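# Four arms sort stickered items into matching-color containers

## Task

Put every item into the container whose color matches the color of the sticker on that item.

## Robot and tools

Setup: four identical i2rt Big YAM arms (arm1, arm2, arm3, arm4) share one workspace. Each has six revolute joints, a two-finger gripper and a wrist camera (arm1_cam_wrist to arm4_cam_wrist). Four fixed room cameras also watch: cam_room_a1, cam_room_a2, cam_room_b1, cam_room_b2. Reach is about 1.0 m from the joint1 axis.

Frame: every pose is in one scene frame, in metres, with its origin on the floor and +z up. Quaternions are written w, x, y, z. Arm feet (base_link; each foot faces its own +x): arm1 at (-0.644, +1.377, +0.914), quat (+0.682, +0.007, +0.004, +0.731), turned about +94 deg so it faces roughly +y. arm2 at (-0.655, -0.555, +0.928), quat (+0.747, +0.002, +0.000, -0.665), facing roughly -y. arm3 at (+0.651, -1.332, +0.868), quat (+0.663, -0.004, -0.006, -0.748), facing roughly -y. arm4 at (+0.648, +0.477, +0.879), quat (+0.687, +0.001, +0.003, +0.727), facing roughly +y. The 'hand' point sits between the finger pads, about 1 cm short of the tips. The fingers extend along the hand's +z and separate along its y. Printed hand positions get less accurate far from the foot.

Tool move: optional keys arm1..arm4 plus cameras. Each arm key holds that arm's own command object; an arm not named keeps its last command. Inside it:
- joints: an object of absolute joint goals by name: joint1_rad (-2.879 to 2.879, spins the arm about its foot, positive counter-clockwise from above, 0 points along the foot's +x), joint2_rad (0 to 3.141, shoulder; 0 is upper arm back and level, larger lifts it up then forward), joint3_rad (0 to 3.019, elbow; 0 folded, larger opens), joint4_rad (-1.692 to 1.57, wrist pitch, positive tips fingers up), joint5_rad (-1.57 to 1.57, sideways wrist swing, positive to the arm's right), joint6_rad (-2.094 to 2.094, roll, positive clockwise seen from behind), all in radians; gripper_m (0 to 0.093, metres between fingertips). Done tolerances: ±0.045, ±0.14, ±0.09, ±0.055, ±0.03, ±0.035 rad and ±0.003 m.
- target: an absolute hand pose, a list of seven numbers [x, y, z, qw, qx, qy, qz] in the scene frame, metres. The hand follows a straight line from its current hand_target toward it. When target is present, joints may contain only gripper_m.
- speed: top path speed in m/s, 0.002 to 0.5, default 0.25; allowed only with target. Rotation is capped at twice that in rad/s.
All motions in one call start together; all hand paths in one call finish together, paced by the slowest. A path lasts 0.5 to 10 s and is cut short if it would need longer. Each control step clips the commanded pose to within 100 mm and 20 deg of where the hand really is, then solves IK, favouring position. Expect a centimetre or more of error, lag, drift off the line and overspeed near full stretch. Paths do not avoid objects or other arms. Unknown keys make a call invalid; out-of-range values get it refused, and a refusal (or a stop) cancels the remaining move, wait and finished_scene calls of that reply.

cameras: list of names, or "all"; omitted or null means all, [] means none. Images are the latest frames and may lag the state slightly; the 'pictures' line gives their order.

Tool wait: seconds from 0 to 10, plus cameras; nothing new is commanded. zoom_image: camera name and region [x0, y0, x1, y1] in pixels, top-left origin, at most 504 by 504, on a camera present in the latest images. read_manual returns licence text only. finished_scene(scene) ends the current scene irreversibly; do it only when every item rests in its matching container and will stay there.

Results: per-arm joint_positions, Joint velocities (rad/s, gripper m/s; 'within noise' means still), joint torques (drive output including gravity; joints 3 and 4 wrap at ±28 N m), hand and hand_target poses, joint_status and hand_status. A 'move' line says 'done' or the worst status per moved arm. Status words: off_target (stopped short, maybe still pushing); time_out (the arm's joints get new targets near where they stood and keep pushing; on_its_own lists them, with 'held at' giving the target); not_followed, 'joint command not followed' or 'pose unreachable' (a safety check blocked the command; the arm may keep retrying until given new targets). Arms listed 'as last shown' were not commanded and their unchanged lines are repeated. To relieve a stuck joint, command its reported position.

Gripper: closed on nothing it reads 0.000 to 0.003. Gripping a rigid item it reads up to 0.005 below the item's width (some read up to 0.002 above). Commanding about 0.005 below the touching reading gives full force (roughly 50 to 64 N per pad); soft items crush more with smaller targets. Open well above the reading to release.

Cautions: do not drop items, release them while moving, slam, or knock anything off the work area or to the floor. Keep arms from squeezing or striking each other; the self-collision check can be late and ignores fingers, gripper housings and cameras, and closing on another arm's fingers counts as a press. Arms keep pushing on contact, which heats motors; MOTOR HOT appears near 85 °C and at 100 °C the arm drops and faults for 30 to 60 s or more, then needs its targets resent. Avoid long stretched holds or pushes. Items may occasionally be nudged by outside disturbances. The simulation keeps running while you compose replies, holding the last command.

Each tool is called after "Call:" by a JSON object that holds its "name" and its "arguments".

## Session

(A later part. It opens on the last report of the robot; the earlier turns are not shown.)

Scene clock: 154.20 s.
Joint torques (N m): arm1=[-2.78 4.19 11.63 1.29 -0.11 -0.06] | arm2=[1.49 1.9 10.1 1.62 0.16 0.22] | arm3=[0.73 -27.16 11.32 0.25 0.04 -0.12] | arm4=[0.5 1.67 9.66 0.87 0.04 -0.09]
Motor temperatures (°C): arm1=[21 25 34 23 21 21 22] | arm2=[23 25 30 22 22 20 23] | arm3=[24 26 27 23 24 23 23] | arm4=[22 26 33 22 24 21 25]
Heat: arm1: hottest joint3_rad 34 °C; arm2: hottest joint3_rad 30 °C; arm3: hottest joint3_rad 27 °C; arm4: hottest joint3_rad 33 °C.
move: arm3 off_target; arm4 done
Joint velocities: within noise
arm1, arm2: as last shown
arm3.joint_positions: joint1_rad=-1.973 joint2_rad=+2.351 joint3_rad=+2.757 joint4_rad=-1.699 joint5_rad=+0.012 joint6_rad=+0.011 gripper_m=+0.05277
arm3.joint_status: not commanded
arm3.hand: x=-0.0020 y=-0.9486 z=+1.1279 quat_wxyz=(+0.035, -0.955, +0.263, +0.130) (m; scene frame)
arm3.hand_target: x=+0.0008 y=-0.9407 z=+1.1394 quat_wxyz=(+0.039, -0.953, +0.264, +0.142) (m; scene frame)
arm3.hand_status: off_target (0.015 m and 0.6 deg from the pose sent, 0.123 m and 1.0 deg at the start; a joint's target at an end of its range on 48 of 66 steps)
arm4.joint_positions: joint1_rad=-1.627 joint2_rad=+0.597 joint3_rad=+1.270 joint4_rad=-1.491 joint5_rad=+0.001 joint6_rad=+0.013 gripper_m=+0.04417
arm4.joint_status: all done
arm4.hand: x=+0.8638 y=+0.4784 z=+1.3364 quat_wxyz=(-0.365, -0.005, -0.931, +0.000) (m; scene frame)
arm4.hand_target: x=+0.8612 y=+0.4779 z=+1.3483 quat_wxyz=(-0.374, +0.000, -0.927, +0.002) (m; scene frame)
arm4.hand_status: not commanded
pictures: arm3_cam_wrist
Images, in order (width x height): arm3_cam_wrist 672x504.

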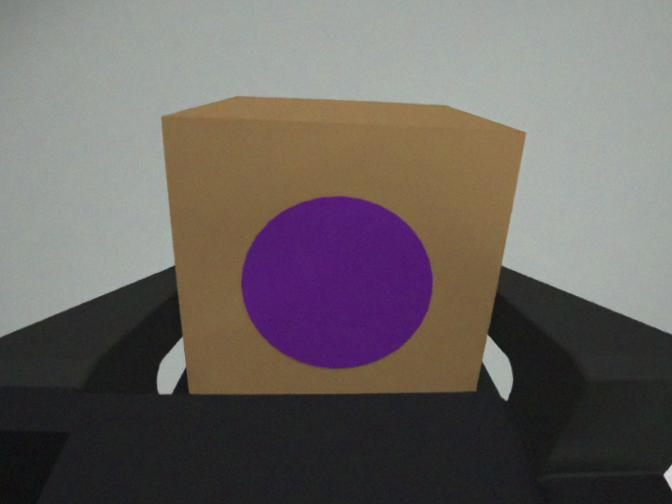

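Call:
{"name": "move", "arguments": {"arm3": {"target":[0.44,-1.20,1.22,0.1023,-0.8903,0.2469,0.3688],"speed":0.35}, "arm4": {"target":[1.11,0.34,0.93,0.1305,0,0.9914,0]}, "cameras": ["arm4_cam_wrist"]}}

Call:
{"name": "move", "arguments": {"arm3": {"joints":{"joint1_rad":1.69,"joint2_rad":0.6,"joint3_rad":1.3,"joint4_rad":-1.5,"joint5_rad":0,"joint6_rad":0}}, "cameras": ["arm3_cam_wrist","cam_room_a2","cam_room_a1"]}}

Call:
{"name": "zoom_image", "arguments": {"camera": "cam_room_a2", "region": [200, 240, 400, 390]}}

Scene clock: 167.73 s.
Joint torques (N m): arm1=[-2.73 3.6 11.51 1.22 -0.1 -0.04] | arm2=[1.55 1.96 10.09 1.62 0.17 0.22] | arm3=[0.91 1.14 8.72 1.26 0.1 -0.13] | arm4=[0.56 -14.56 10.13 0.75 0.11 -0.1]
Motor temperatures (°C): arm1=[21 25 34 23 21 21 21] | arm2=[23 25 30 22 22 20 23] | arm3=[24 28 27 23 24 23 24] | arm4=[22 25 33 22 24 21 26]
Heat: arm1: hottest joint3_rad 34 °C; arm2: hottest joint3_rad 30 °C; arm3: hottest joint2_rad 28 °C; arm4: hottest joint3_rad 33 °C.
move: arm3 done; arm4 off_target
Joint velocities: within noise
arm1.joint_positions: joint1_rad=-2.351 joint2_rad=+0.442 joint3_rad=+0.727 joint4_rad=-1.041 joint5_rad=-0.082 joint6_rad=-0.063 gripper_m=+0.09297
arm1.joint_status: not commanded
arm1.hand: x=-0.4383 y=+1.2213 z=+1.2036 quat_wxyz=(-0.374, -0.276, -0.878, +0.116) (m; scene frame)
arm1.hand_target: x=-0.4400 y=+1.2201 z=+1.2000 quat_wxyz=(-0.365, -0.278, -0.881, +0.115) (m; scene frame)
arm1.hand_status: not commanded
arm2.joint_positions: joint1_rad=+0.942 joint2_rad=+0.343 joint3_rad=+0.689 joint4_rad=-1.093 joint5_rad=+0.026 joint6_rad=+0.009 gripper_m=+0.09293
arm2.joint_status: not commanded
arm2.hand: x=-0.4595 y=-0.6721 z=+1.2124 quat_wxyz=(-0.385, -0.242, -0.884, +0.110) (m; scene frame)
arm2.hand_target: x=-0.4602 y=-0.6700 z=+1.2001 quat_wxyz=(-0.369, -0.247, -0.890, +0.102) (m; scene frame)
arm2.hand_status: not commanded
arm3.joint_positions: joint1_rad=-1.973 joint2_rad=+0.495 joint3_rad=+0.923 joint4_rad=-1.194 joint5_rad=+0.015 joint6_rad=+0.009 gripper_m=+0.05277
arm3.joint_status: not commanded
arm3.hand: x=+0.4393 y=-1.2013 z=+1.2236 quat_wxyz=(+0.100, -0.888, +0.247, +0.375) (m; scene frame)
arm3.hand_target: x=+0.4400 y=-1.2001 z=+1.2200 quat_wxyz=(+0.102, -0.890, +0.247, +0.369) (m; scene frame)
arm3.hand_status: done (0.004 m and 0.7 deg from the pose sent, 0.517 m and 29.5 deg at the start)
arm4.joint_positions: joint1_rad=-1.939 joint2_rad=+1.608 joint3_rad=+0.963 joint4_rad=-0.731 joint5_rad=-0.088 joint6_rad=-0.293 gripper_m=+0.04417
arm4.joint_status: not commanded
arm4.hand: x=+1.0867 y=+0.3513 z=+0.9135 quat_wxyz=(-0.103, -0.005, -0.995, -0.011) (m; scene frame)
arm4.hand_target: x=+1.1088 y=+0.3404 z=+0.9308 quat_wxyz=(-0.130, +0.000, -0.991, +0.000) (m; scene frame)
arm4.hand_status: off_target (0.031 m and 3.5 deg from the pose sent, 0.495 m and 27.9 deg at the start)
pictures: arm4_cam_wrist
Images, in order (width x height): arm4_cam_wrist 672x504.

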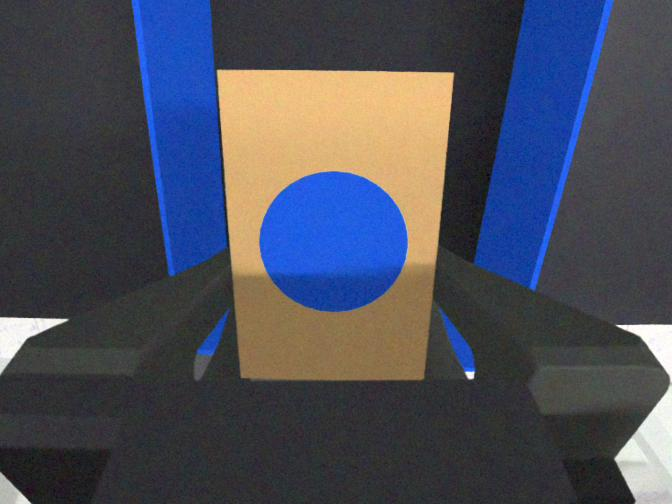

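Scene clock: 170.30 s.
Joint torques (N m): arm1=[-2.49 3.66 11.44 1.21 -0.11 -0.08] | arm2=[1.49 1.96 10.07 1.61 0.16 0.21] | arm3=[2.14 1.38 10.92 1.17 0.11 -0.1] | arm4=[-0.15 -13.98 10.18 0.85 0.11 -0.1]
Motor temperatures (°C): arm1=[21 24 34 23 21 21 21] | arm2=[23 25 30 22 22 20 23] | arm3=[24 27 27 23 24 23 24] | arm4=[22 25 33 22 24 21 26]
Heat: arm1: hottest joint3_rad 34 °C; arm2: hottest joint3_rad 30 °C; arm3: hottest joint2_rad 27 °C; arm4: hottest joint3_rad 33 °C.
move: arm3 done
Joint velocities: within noise
arm1, arm2, arm4: as last shown
arm3.joint_positions: joint1_rad=+1.679 joint2_rad=+0.599 joint3_rad=+1.266 joint4_rad=-1.496 joint5_rad=-0.002 joint6_rad=+0.006 gripper_m=+0.05289
arm3.joint_status: all done
arm3.hand: x=+0.8641 y=-1.3282 z=+1.3227 quat_wxyz=(-0.363, -0.006, -0.932, +0.007) (m; scene frame)
arm3.hand_target: x=+0.8615 y=-1.3260 z=+1.3377 quat_wxyz=(-0.376, +0.002, -0.927, +0.007) (m; scene frame)
arm3.hand_status: not commanded
pictures: arm3_cam_wrist, cam_room_a1, cam_room_a2
Images, in order (width x height): arm3_cam_wrist 672x504, cam_room_a1 672x504, cam_room_a2 672x504.

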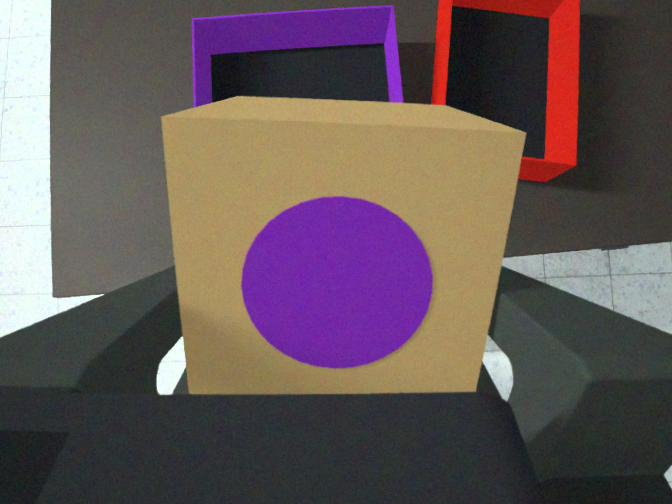

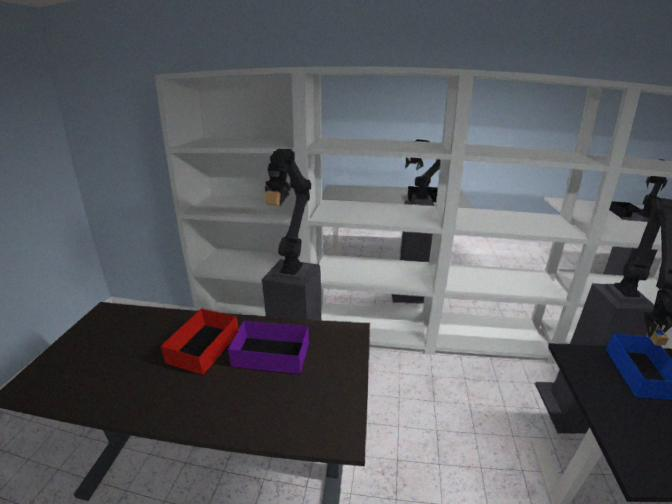

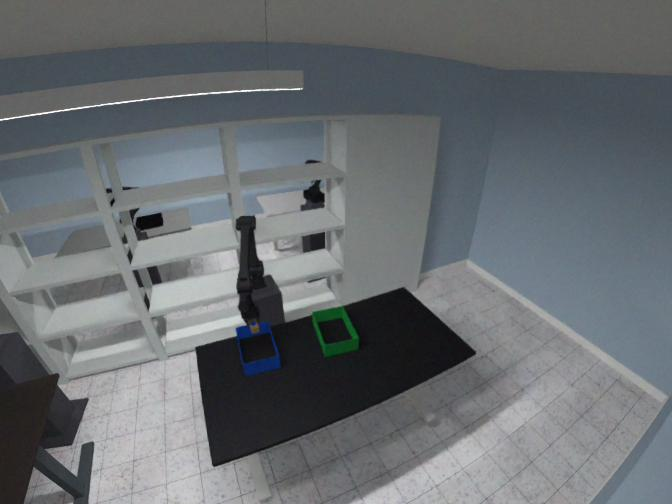

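Scaled by 2.520.

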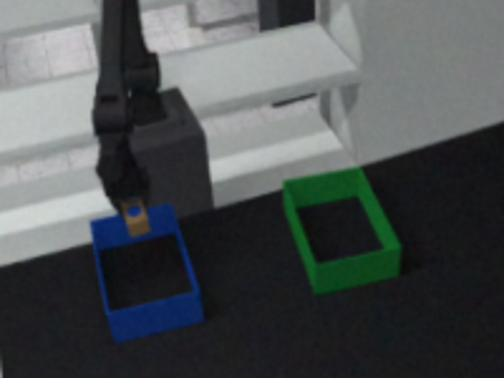

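Call:
{"name": "move", "arguments": {"arm3": {"target":[1.165,-1.295,0.93,0.1305,0,0.9914,0]}, "arm4": {"target":[1.14,0.325,0.83,0.1305,0,0.9914,0],"speed":0.2}, "cameras": ["arm3_cam_wrist","arm4_cam_wrist","cam_room_a2","cam_room_a1"]}}

Call:
{"name": "zoom_image", "arguments": {"camera": "cam_room_a2", "region": [200, 280, 320, 390]}}

Call:
{"name": "zoom_image", "arguments": {"camera": "cam_room_a1", "region": [200, 260, 350, 390]}}

Scene clock: 182.10 s.
Joint torques (N m): arm1=[-2.73 3.84 11.43 1.2 -0.05 -0.05] | arm2=[1.67 2.08 10.07 1.62 0.17 0.22] | arm3=[1.96 -16.21 11.21 0.72 -0.05 0.04] | arm4=[0.32 -15.03 8.58 0.91 0.03 -0.09]
Motor temperatures (°C): arm1=[21 24 34 23 21 21 21] | arm2=[23 25 30 22 22 20 23] | arm3=[24 27 28 23 24 23 24] | arm4=[22 25 33 22 24 21 26]
Heat: arm1: hottest joint3_rad 34 °C; arm2: hottest joint3_rad 30 °C; arm3: hottest joint3_rad 28 °C; arm4: hottest joint3_rad 33 °C.
move: arm3 off_target; arm4 off_target
Joint velocities: within noise
arm1, arm2: as last shown
arm3.joint_positions: joint1_rad=+1.749 joint2_rad=+1.674 joint3_rad=+1.067 joint4_rad=-0.766 joint5_rad=+0.007 joint6_rad=+0.065 gripper_m=+0.05289
arm3.joint_status: not commanded
arm3.hand: x=+1.1408 y=-1.3044 z=+0.9092 quat_wxyz=(-0.100, -0.003, -0.995, +0.004) (m; scene frame)
arm3.hand_target: x=+1.1636 y=-1.2949 z=+0.9306 quat_wxyz=(-0.130, +0.000, -0.991, +0.000) (m; scene frame)
arm3.hand_status: off_target (0.033 m and 3.6 deg from the pose sent, 0.496 m and 27.6 deg at the start)
arm4.joint_positions: joint1_rad=-1.948 joint2_rad=+1.846 joint3_rad=+0.991 joint4_rad=-0.501 joint5_rad=-0.088 joint6_rad=-0.302 gripper_m=+0.04417
arm4.joint_status: not commanded
arm4.hand: x=+1.1200 y=+0.3360 z=+0.8260 quat_wxyz=(-0.113, -0.004, -0.994, -0.007) (m; scene frame)
arm4.hand_target: x=+1.1393 y=+0.3252 z=+0.8306 quat_wxyz=(-0.131, +0.000, -0.991, +0.000) (m; scene frame)
arm4.hand_status: off_target (0.023 m and 2.2 deg from the pose sent, 0.102 m and 3.5 deg at the start)
pictures: arm3_cam_wrist, arm4_cam_wrist, cam_room_a1, cam_room_a2
Images, in order (width x height): arm3_cam_wrist 672x504, arm4_cam_wrist 672x504, cam_room_a1 672x504, cam_room_a2 672x504.

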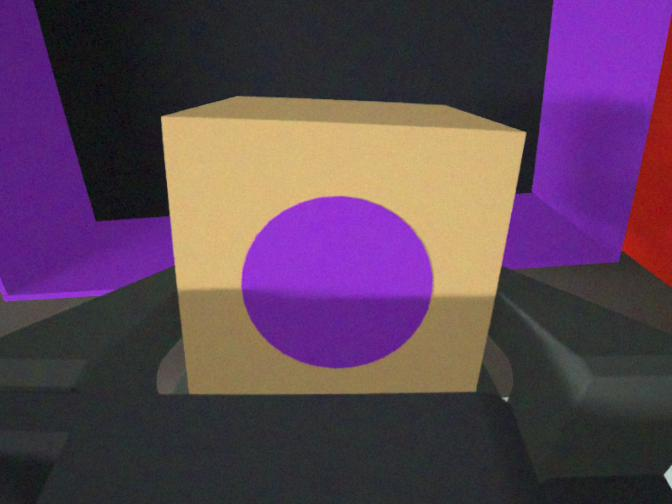

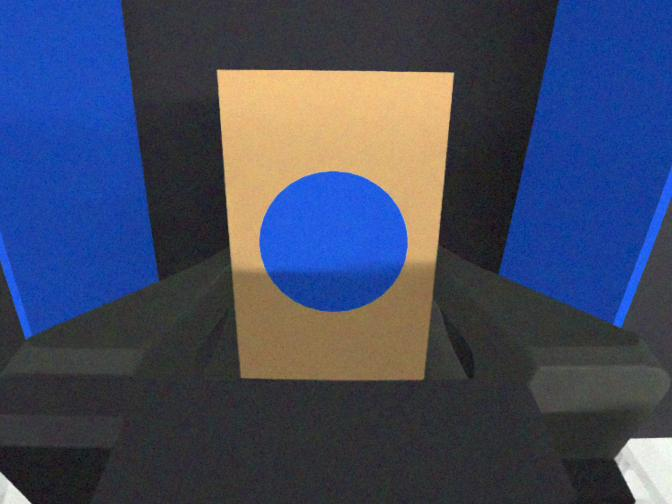

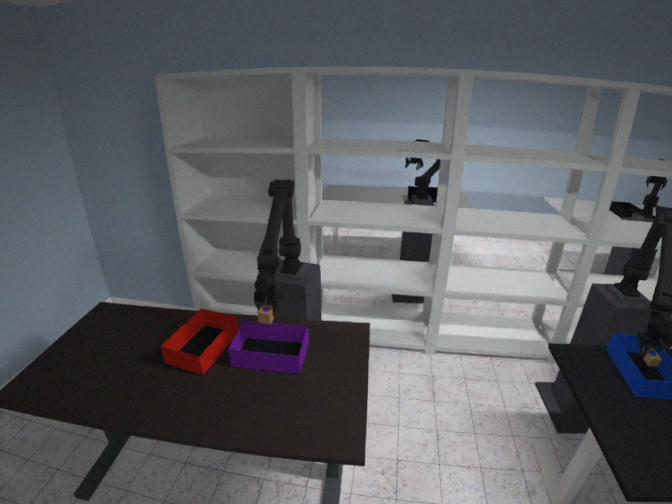

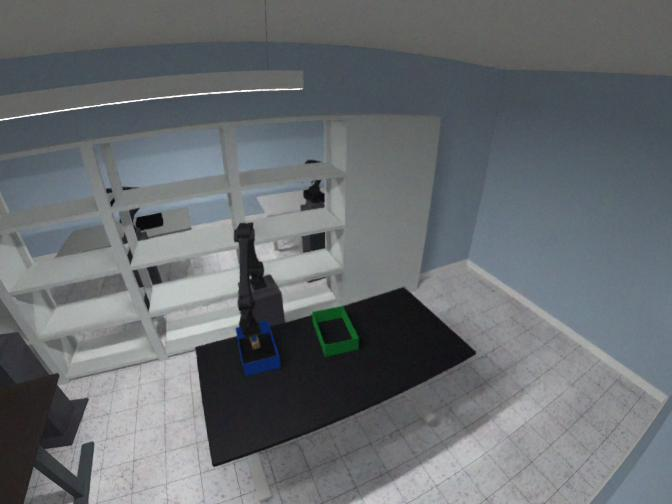

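Scaled by 4.200.

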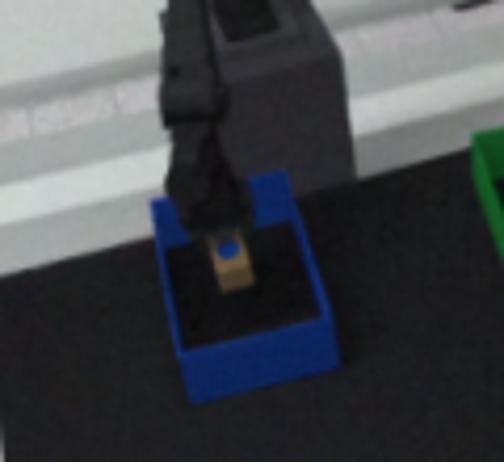

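Scaled by 3.360.

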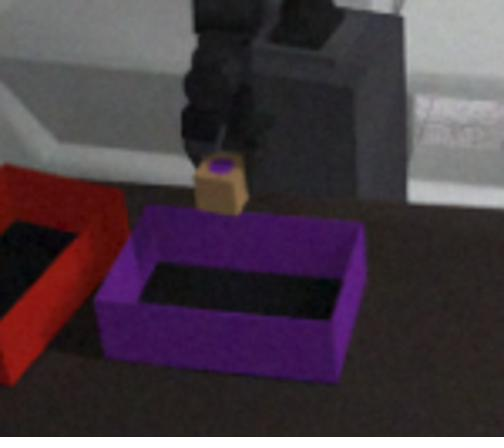

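Call:
{"name": "move", "arguments": {"arm3": {"target":[1.175,-1.278,0.80,0.1305,0,0.9914,0],"speed":0.2}, "arm4": {"target":[1.14,0.325,0.755,0.1305,0,0.9914,0],"speed":0.12}, "cameras": ["arm3_cam_wrist","arm4_cam_wrist","cam_room_a1"]}}

Call:
{"name": "zoom_image", "arguments": {"camera": "cam_room_a1", "region": [200, 260, 350, 390]}}

Scene clock: 189.13 s.
Joint torques (N m): arm1=[-2.61 3.08 11.38 1.26 -0.1 -0.09] | arm2=[1.55 1.96 10.07 1.62 0.17 0.21] | arm3=[1.9 -18.49 5.85 1.02 0.17 0.04] | arm4=[0.21 -16.03 6.61 0.83 0.02 -0.09]
Motor temperatures (°C): arm1=[21 24 34 23 21 21 21] | arm2=[23 25 30 22 22 20 23] | arm3=[24 27 28 23 24 23 24] | arm4=[22 25 32 22 24 21 26]
Heat: arm1: hottest joint3_rad 34 °C; arm2: hottest joint3_rad 30 °C; arm3: hottest joint3_rad 28 °C; arm4: hottest joint3_rad 32 °C.
move: arm3 done; arm4 off_target
Joint velocities: within noise
arm1, arm2: as last shown
arm3.joint_positions: joint1_rad=+1.788 joint2_rad=+1.931 joint3_rad=+1.056 joint4_rad=-0.454 joint5_rad=+0.012 joint6_rad=+0.101 gripper_m=+0.05289
arm3.joint_status: not commanded
arm3.hand: x=+1.1716 y=-1.2847 z=+0.7965 quat_wxyz=(-0.121, -0.002, -0.993, +0.001) (m; scene frame)
arm3.hand_target: x=+1.1749 y=-1.2780 z=+0.8000 quat_wxyz=(-0.130, +0.000, -0.991, +0.000) (m; scene frame)
arm3.hand_status: done (0.008 m and 1.1 deg from the pose sent, 0.118 m and 3.6 deg at the start)
arm4.joint_positions: joint1_rad=-1.948 joint2_rad=+2.018 joint3_rad=+0.991 joint4_rad=-0.322 joint5_rad=-0.088 joint6_rad=-0.302 gripper_m=+0.04417
arm4.joint_status: not commanded
arm4.hand: x=+1.1246 y=+0.3341 z=+0.7536 quat_wxyz=(-0.116, -0.004, -0.993, -0.006) (m; scene frame)
arm4.hand_target: x=+1.1396 y=+0.3252 z=+0.7554 quat_wxyz=(-0.130, +0.000, -0.991, +0.000) (m; scene frame)
arm4.hand_status: off_target (0.018 m and 1.9 deg from the pose sent, 0.075 m and 2.2 deg at the start)
pictures: arm3_cam_wrist, arm4_cam_wrist, cam_room_a1
Images, in order (width x height): arm3_cam_wrist 672x504, arm4_cam_wrist 672x504, cam_room_a1 672x504.

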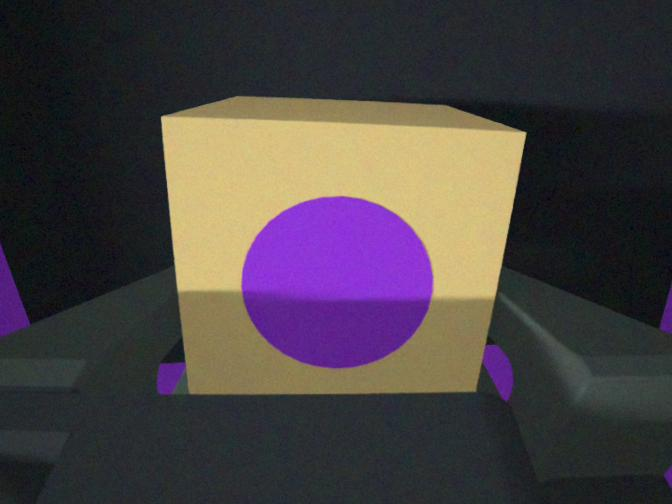

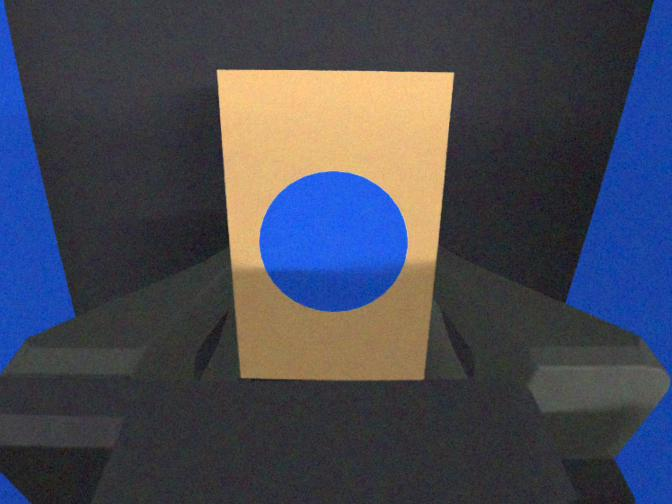

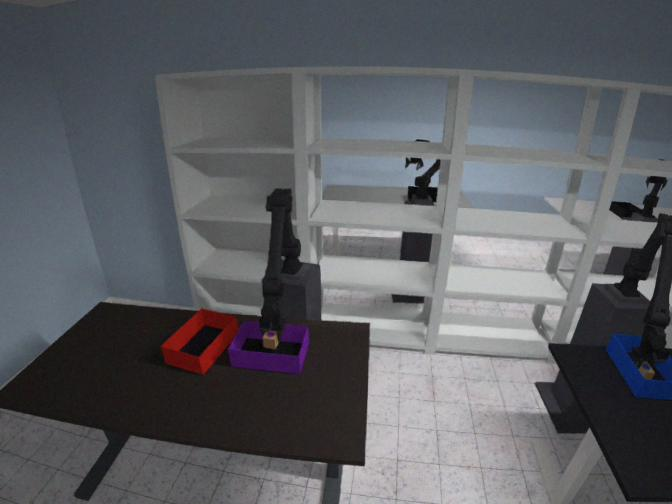

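Scaled by 3.360.

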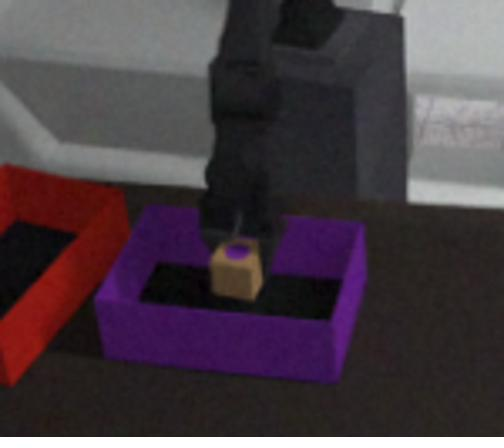

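Call:
{"name": "move", "arguments": {"arm3": {"target":[1.175,-1.278,0.735,0.1305,0,0.9914,0],"speed":0.1}, "arm4": {"target":[1.14,0.325,0.725,0.1305,0,0.9914,0],"speed":0.06}, "cameras": []}}

Call:
{"name": "move", "arguments": {"arm3": {"target":[1.175,-1.278,0.715,0.1305,0,0.9914,0],"speed":0.05}, "arm4": {"target":[1.14,0.325,0.705,0.1305,0,0.9914,0],"speed":0.05}, "cameras": ["arm3_cam_wrist","arm4_cam_wrist"]}}

Scene clock: 195.43 s.
Joint torques (N m): arm1=[-2.2 4.19 11.38 1.14 -0.07 -0.05] | arm2=[1.55 2.08 10.09 1.62 0.17 0.22] | arm3=[2.08 -17.2 4.71 0.96 0.14 0.02] | arm4=[0.26 -14.45 5.97 0.9 0.02 -0.04]
Motor temperatures (°C): arm1=[21 24 34 23 21 21 21] | arm2=[23 25 30 22 22 20 23] | arm3=[24 27 28 23 24 23 24] | arm4=[22 25 32 22 24 21 26]
Heat: arm1: hottest joint3_rad 34 °C; arm2: hottest joint3_rad 30 °C; arm3: hottest joint3_rad 28 °C; arm4: hottest joint3_rad 32 °C.
move: arm3 off_target; arm4 off_target
Joint velocities: within noise
arm1, arm2: as last shown
arm3.joint_positions: joint1_rad=+1.788 joint2_rad=+2.055 joint3_rad=+1.056 joint4_rad=-0.303 joint5_rad=+0.013 joint6_rad=+0.104 gripper_m=+0.05289
arm3.joint_status: not commanded
arm3.hand: x=+1.1792 y=-1.2849 z=+0.7432 quat_wxyz=(-0.135, -0.004, -0.991, +0.000) (m; scene frame)
arm3.hand_target: x=+1.1749 y=-1.2781 z=+0.7353 quat_wxyz=(-0.131, +0.000, -0.991, +0.000) (m; scene frame)
arm3.hand_status: off_target (0.012 m and 0.6 deg from the pose sent, 0.062 m and 1.1 deg at the start)
arm4.joint_positions: joint1_rad=-1.948 joint2_rad=+2.067 joint3_rad=+1.004 joint4_rad=-0.251 joint5_rad=-0.088 joint6_rad=-0.305 gripper_m=+0.04417
arm4.joint_status: not commanded
arm4.hand: x=+1.1358 y=+0.3301 z=+0.7377 quat_wxyz=(-0.133, -0.002, -0.991, -0.001) (m; scene frame)
arm4.hand_target: x=+1.1394 y=+0.3252 z=+0.7252 quat_wxyz=(-0.130, +0.000, -0.991, +0.000) (m; scene frame)
arm4.hand_status: off_target (0.014 m and 0.4 deg from the pose sent, 0.034 m and 1.9 deg at the start)
pictures: none
No camera images: "cameras" was empty.

Scene clock: 196.40 s.
Joint torques (N m): arm1=[-3.08 3.72 11.45 1.01 -0.07 -0.04] | arm2=[1.55 1.96 10.06 1.62 0.16 0.21] | arm3=[2.02 -14.1 4.86 1.06 0.15 0.02] | arm4=[0.15 -12.63 5.31 0.98 0.01 -0.1]
Motor temperatures (°C): arm1=[21 24 34 23 21 21 21] | arm2=[23 25 30 22 22 20 23] | arm3=[24 27 28 23 24 23 24] | arm4=[22 25 32 22 24 21 26]
Heat: arm1: hottest joint3_rad 34 °C; arm2: hottest joint3_rad 30 °C; arm3: hottest joint3_rad 28 °C; arm4: hottest joint3_rad 32 °C.
move: arm3 off_target; arm4 off_target
Joint velocities: within noise
arm1, arm2: as last shown
arm3.joint_positions: joint1_rad=+1.788 joint2_rad=+2.063 joint3_rad=+1.056 joint4_rad=-0.261 joint5_rad=+0.013 joint6_rad=+0.105 gripper_m=+0.05289
arm3.joint_status: not commanded
arm3.hand: x=+1.1872 y=-1.2841 z=+0.7423 quat_wxyz=(-0.152, -0.004, -0.988, -0.002) (m; scene frame)
arm3.hand_target: x=+1.1739 y=-1.2784 z=+0.7164 quat_wxyz=(-0.131, +0.000, -0.991, +0.000) (m; scene frame)
arm3.hand_status: off_target (0.030 m and 2.5 deg from the pose sent, 0.029 m and 0.6 deg at the start)
arm4.joint_positions: joint1_rad=-1.948 joint2_rad=+2.083 joint3_rad=+1.018 joint4_rad=-0.211 joint5_rad=-0.088 joint6_rad=-0.305 gripper_m=+0.04417
arm4.joint_status: not commanded
arm4.hand: x=+1.1481 y=+0.3260 z=+0.7357 quat_wxyz=(-0.151, -0.001, -0.989, +0.005) (m; scene frame)
arm4.hand_target: x=+1.1383 y=+0.3257 z=+0.7066 quat_wxyz=(-0.131, +0.000, -0.991, +0.000) (m; scene frame)
arm4.hand_status: off_target (0.032 m and 2.4 deg from the pose sent, 0.033 m and 0.4 deg at the start)
pictures: arm3_cam_wrist, arm4_cam_wrist
Images, in order (width x height): arm3_cam_wrist 672x504, arm4_cam_wrist 672x504.

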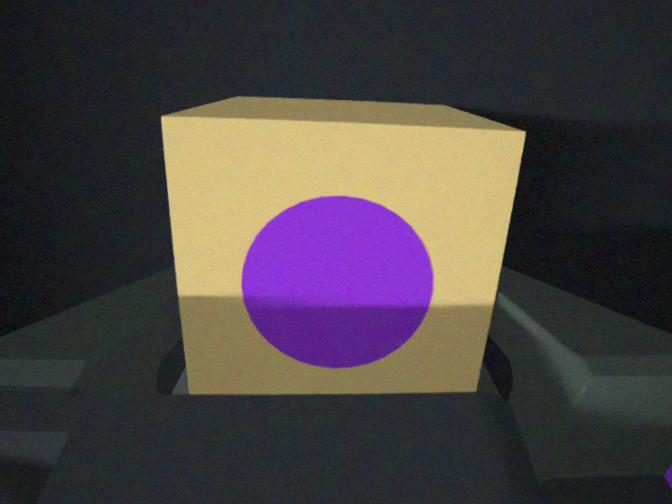

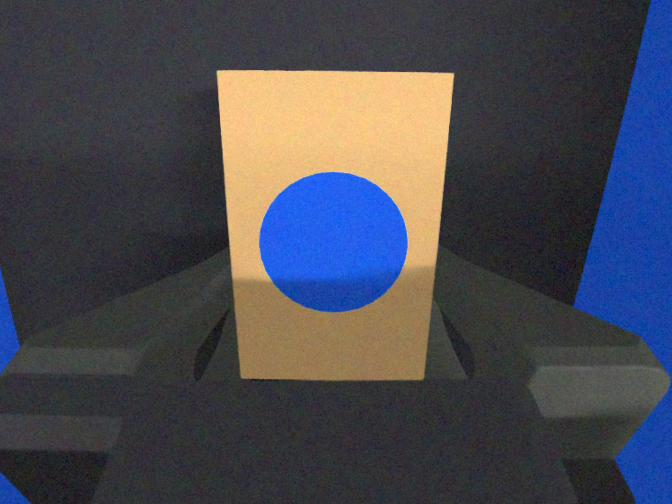

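Both contact. Release partially.

Call:
{"name": "move", "arguments": {"arm3": {"target":[1.178,-1.28,0.73,0.1305,0,0.9914,0],"joints":{"gripper_m":0.08},"speed":0.05}, "arm4": {"target":[1.14,0.325,0.725,0.1305,0,0.9914,0],"joints":{"gripper_m":0.07},"speed":0.05}, "cameras": []}}

Call:
{"name": "move", "arguments": {"arm3": {"target":[1.165,-1.28,0.92,0.1305,0,0.9914,0],"speed":0.2}, "arm4": {"target":[1.13,0.325,0.92,0.1305,0,0.9914,0],"speed":0.2}, "cameras": ["arm3_cam_wrist","arm4_cam_wrist"]}}

Scene clock: 200.97 s.
Joint torques (N m): arm1=[-2.78 3.72 11.64 1.2 -0.12 -0.09] | arm2=[1.44 1.96 10.09 1.59 0.16 0.21] | arm3=[1.67 -16.67 5.55 -0.39 -0.09 -0.07] | arm4=[-0.15 -16.67 4.75 -0.29 0.14 0]
Motor temperatures (°C): arm1=[21 24 34 23 21 21 21] | arm2=[23 25 30 22 22 20 23] | arm3=[24 26 28 23 24 23 24] | arm4=[22 25 31 22 24 21 26]
Heat: arm1: hottest joint3_rad 34 °C; arm2: hottest joint3_rad 30 °C; arm3: hottest joint3_rad 28 °C; arm4: hottest joint3_rad 31 °C.
move: arm3 off_target; arm4 off_target
Joint velocities: within noise
arm1, arm2: as last shown
arm3.joint_positions: joint1_rad=+1.788 joint2_rad=+2.063 joint3_rad=+1.056 joint4_rad=-0.263 joint5_rad=+0.018 joint6_rad=+0.109 gripper_m=+0.07995
arm3.joint_status: all done
arm3.hand: x=+1.1866 y=-1.2850 z=+0.7419 quat_wxyz=(-0.151, -0.007, -0.989, +0.000) (m; scene frame)
arm3.hand_target: x=+1.1778 y=-1.2801 z=+0.7304 quat_wxyz=(-0.131, +0.000, -0.991, +0.000) (m; scene frame)
arm3.hand_status: off_target (0.016 m and 2.4 deg from the pose sent, 0.016 m and 2.5 deg at the start)
arm4.joint_positions: joint1_rad=-1.946 joint2_rad=+2.086 joint3_rad=+1.022 joint4_rad=-0.219 joint5_rad=-0.092 joint6_rad=-0.309 gripper_m=+0.06991
arm4.joint_status: all done
arm4.hand: x=+1.1482 y=+0.3277 z=+0.7349 quat_wxyz=(-0.148, +0.002, -0.989, +0.003) (m; scene frame)
arm4.hand_target: x=+1.1398 y=+0.3252 z=+0.7252 quat_wxyz=(-0.131, +0.000, -0.991, +0.000) (m; scene frame)
arm4.hand_status: off_target (0.013 m and 2.1 deg from the pose sent, 0.013 m and 2.4 deg at the start)
pictures: none
No camera images: "cameras" was empty.

Scene clock: 202.63 s.
Joint torques (N m): arm1=[-2.14 3.66 11.56 1.01 -0.08 -0.09] | arm2=[1.44 2.08 10.07 1.63 0.17 0.21] | arm3=[1.73 -16.09 10.62 0.12 -0.04 -0.1] | arm4=[0.21 -15.91 9.31 0.16 0.07 -0.08]
Motor temperatures (°C): arm1=[21 24 34 23 21 21 21] | arm2=[23 25 30 22 22 20 23] | arm3=[24 26 28 23 24 23 24] | arm4=[22 25 31 22 24 21 26]
Heat: arm1: hottest joint3_rad 34 °C; arm2: hottest joint3_rad 30 °C; arm3: hottest joint3_rad 28 °C; arm4: hottest joint3_rad 31 °C.
move: arm3 off_target; arm4 off_target
Joint velocities: within noise
arm1, arm2: as last shown
arm3.joint_positions: joint1_rad=+1.788 joint2_rad=+1.687 joint3_rad=+1.068 joint4_rad=-0.725 joint5_rad=+0.016 joint6_rad=+0.109 gripper_m=+0.07996
arm3.joint_status: not commanded
arm3.hand: x=+1.1486 y=-1.2861 z=+0.9049 quat_wxyz=(-0.114, -0.006, -0.993, +0.003) (m; scene frame)
arm3.hand_target: x=+1.1643 y=-1.2800 z=+0.9202 quat_wxyz=(-0.131, +0.000, -0.991, +0.000) (m; scene frame)
arm3.hand_status: off_target (0.023 m and 2.1 deg from the pose sent, 0.180 m and 2.4 deg at the start)
arm4.joint_positions: joint1_rad=-1.956 joint2_rad=+1.684 joint3_rad=+1.035 joint4_rad=-0.698 joint5_rad=-0.092 joint6_rad=-0.312 gripper_m=+0.06992
arm4.joint_status: not commanded
arm4.hand: x=+1.1177 y=+0.3336 z=+0.9068 quat_wxyz=(-0.118, -0.003, -0.993, -0.006) (m; scene frame)
arm4.hand_target: x=+1.1295 y=+0.3252 z=+0.9201 quat_wxyz=(-0.130, +0.000, -0.991, +0.000) (m; scene frame)
arm4.hand_status: off_target (0.020 m and 1.6 deg from the pose sent, 0.186 m and 2.1 deg at the start)
pictures: arm3_cam_wrist, arm4_cam_wrist
Images, in order (width x height): arm3_cam_wrist 672x504, arm4_cam_wrist 672x504.

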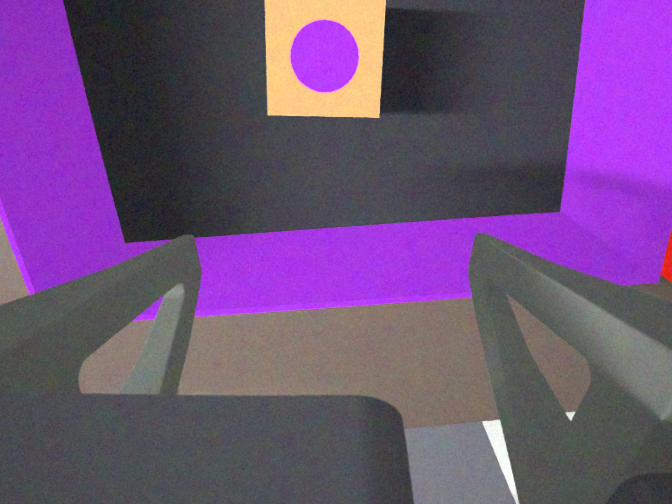

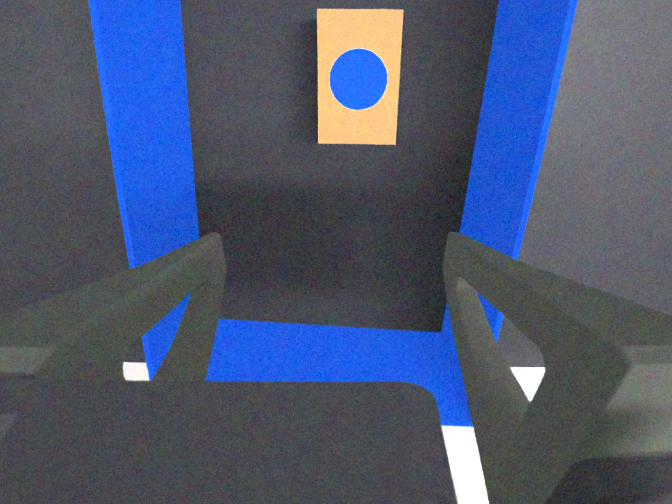

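Both in.

Call:
{"name": "finished_scene", "arguments": {"scene": 2}}

The scene is finished: the task was done.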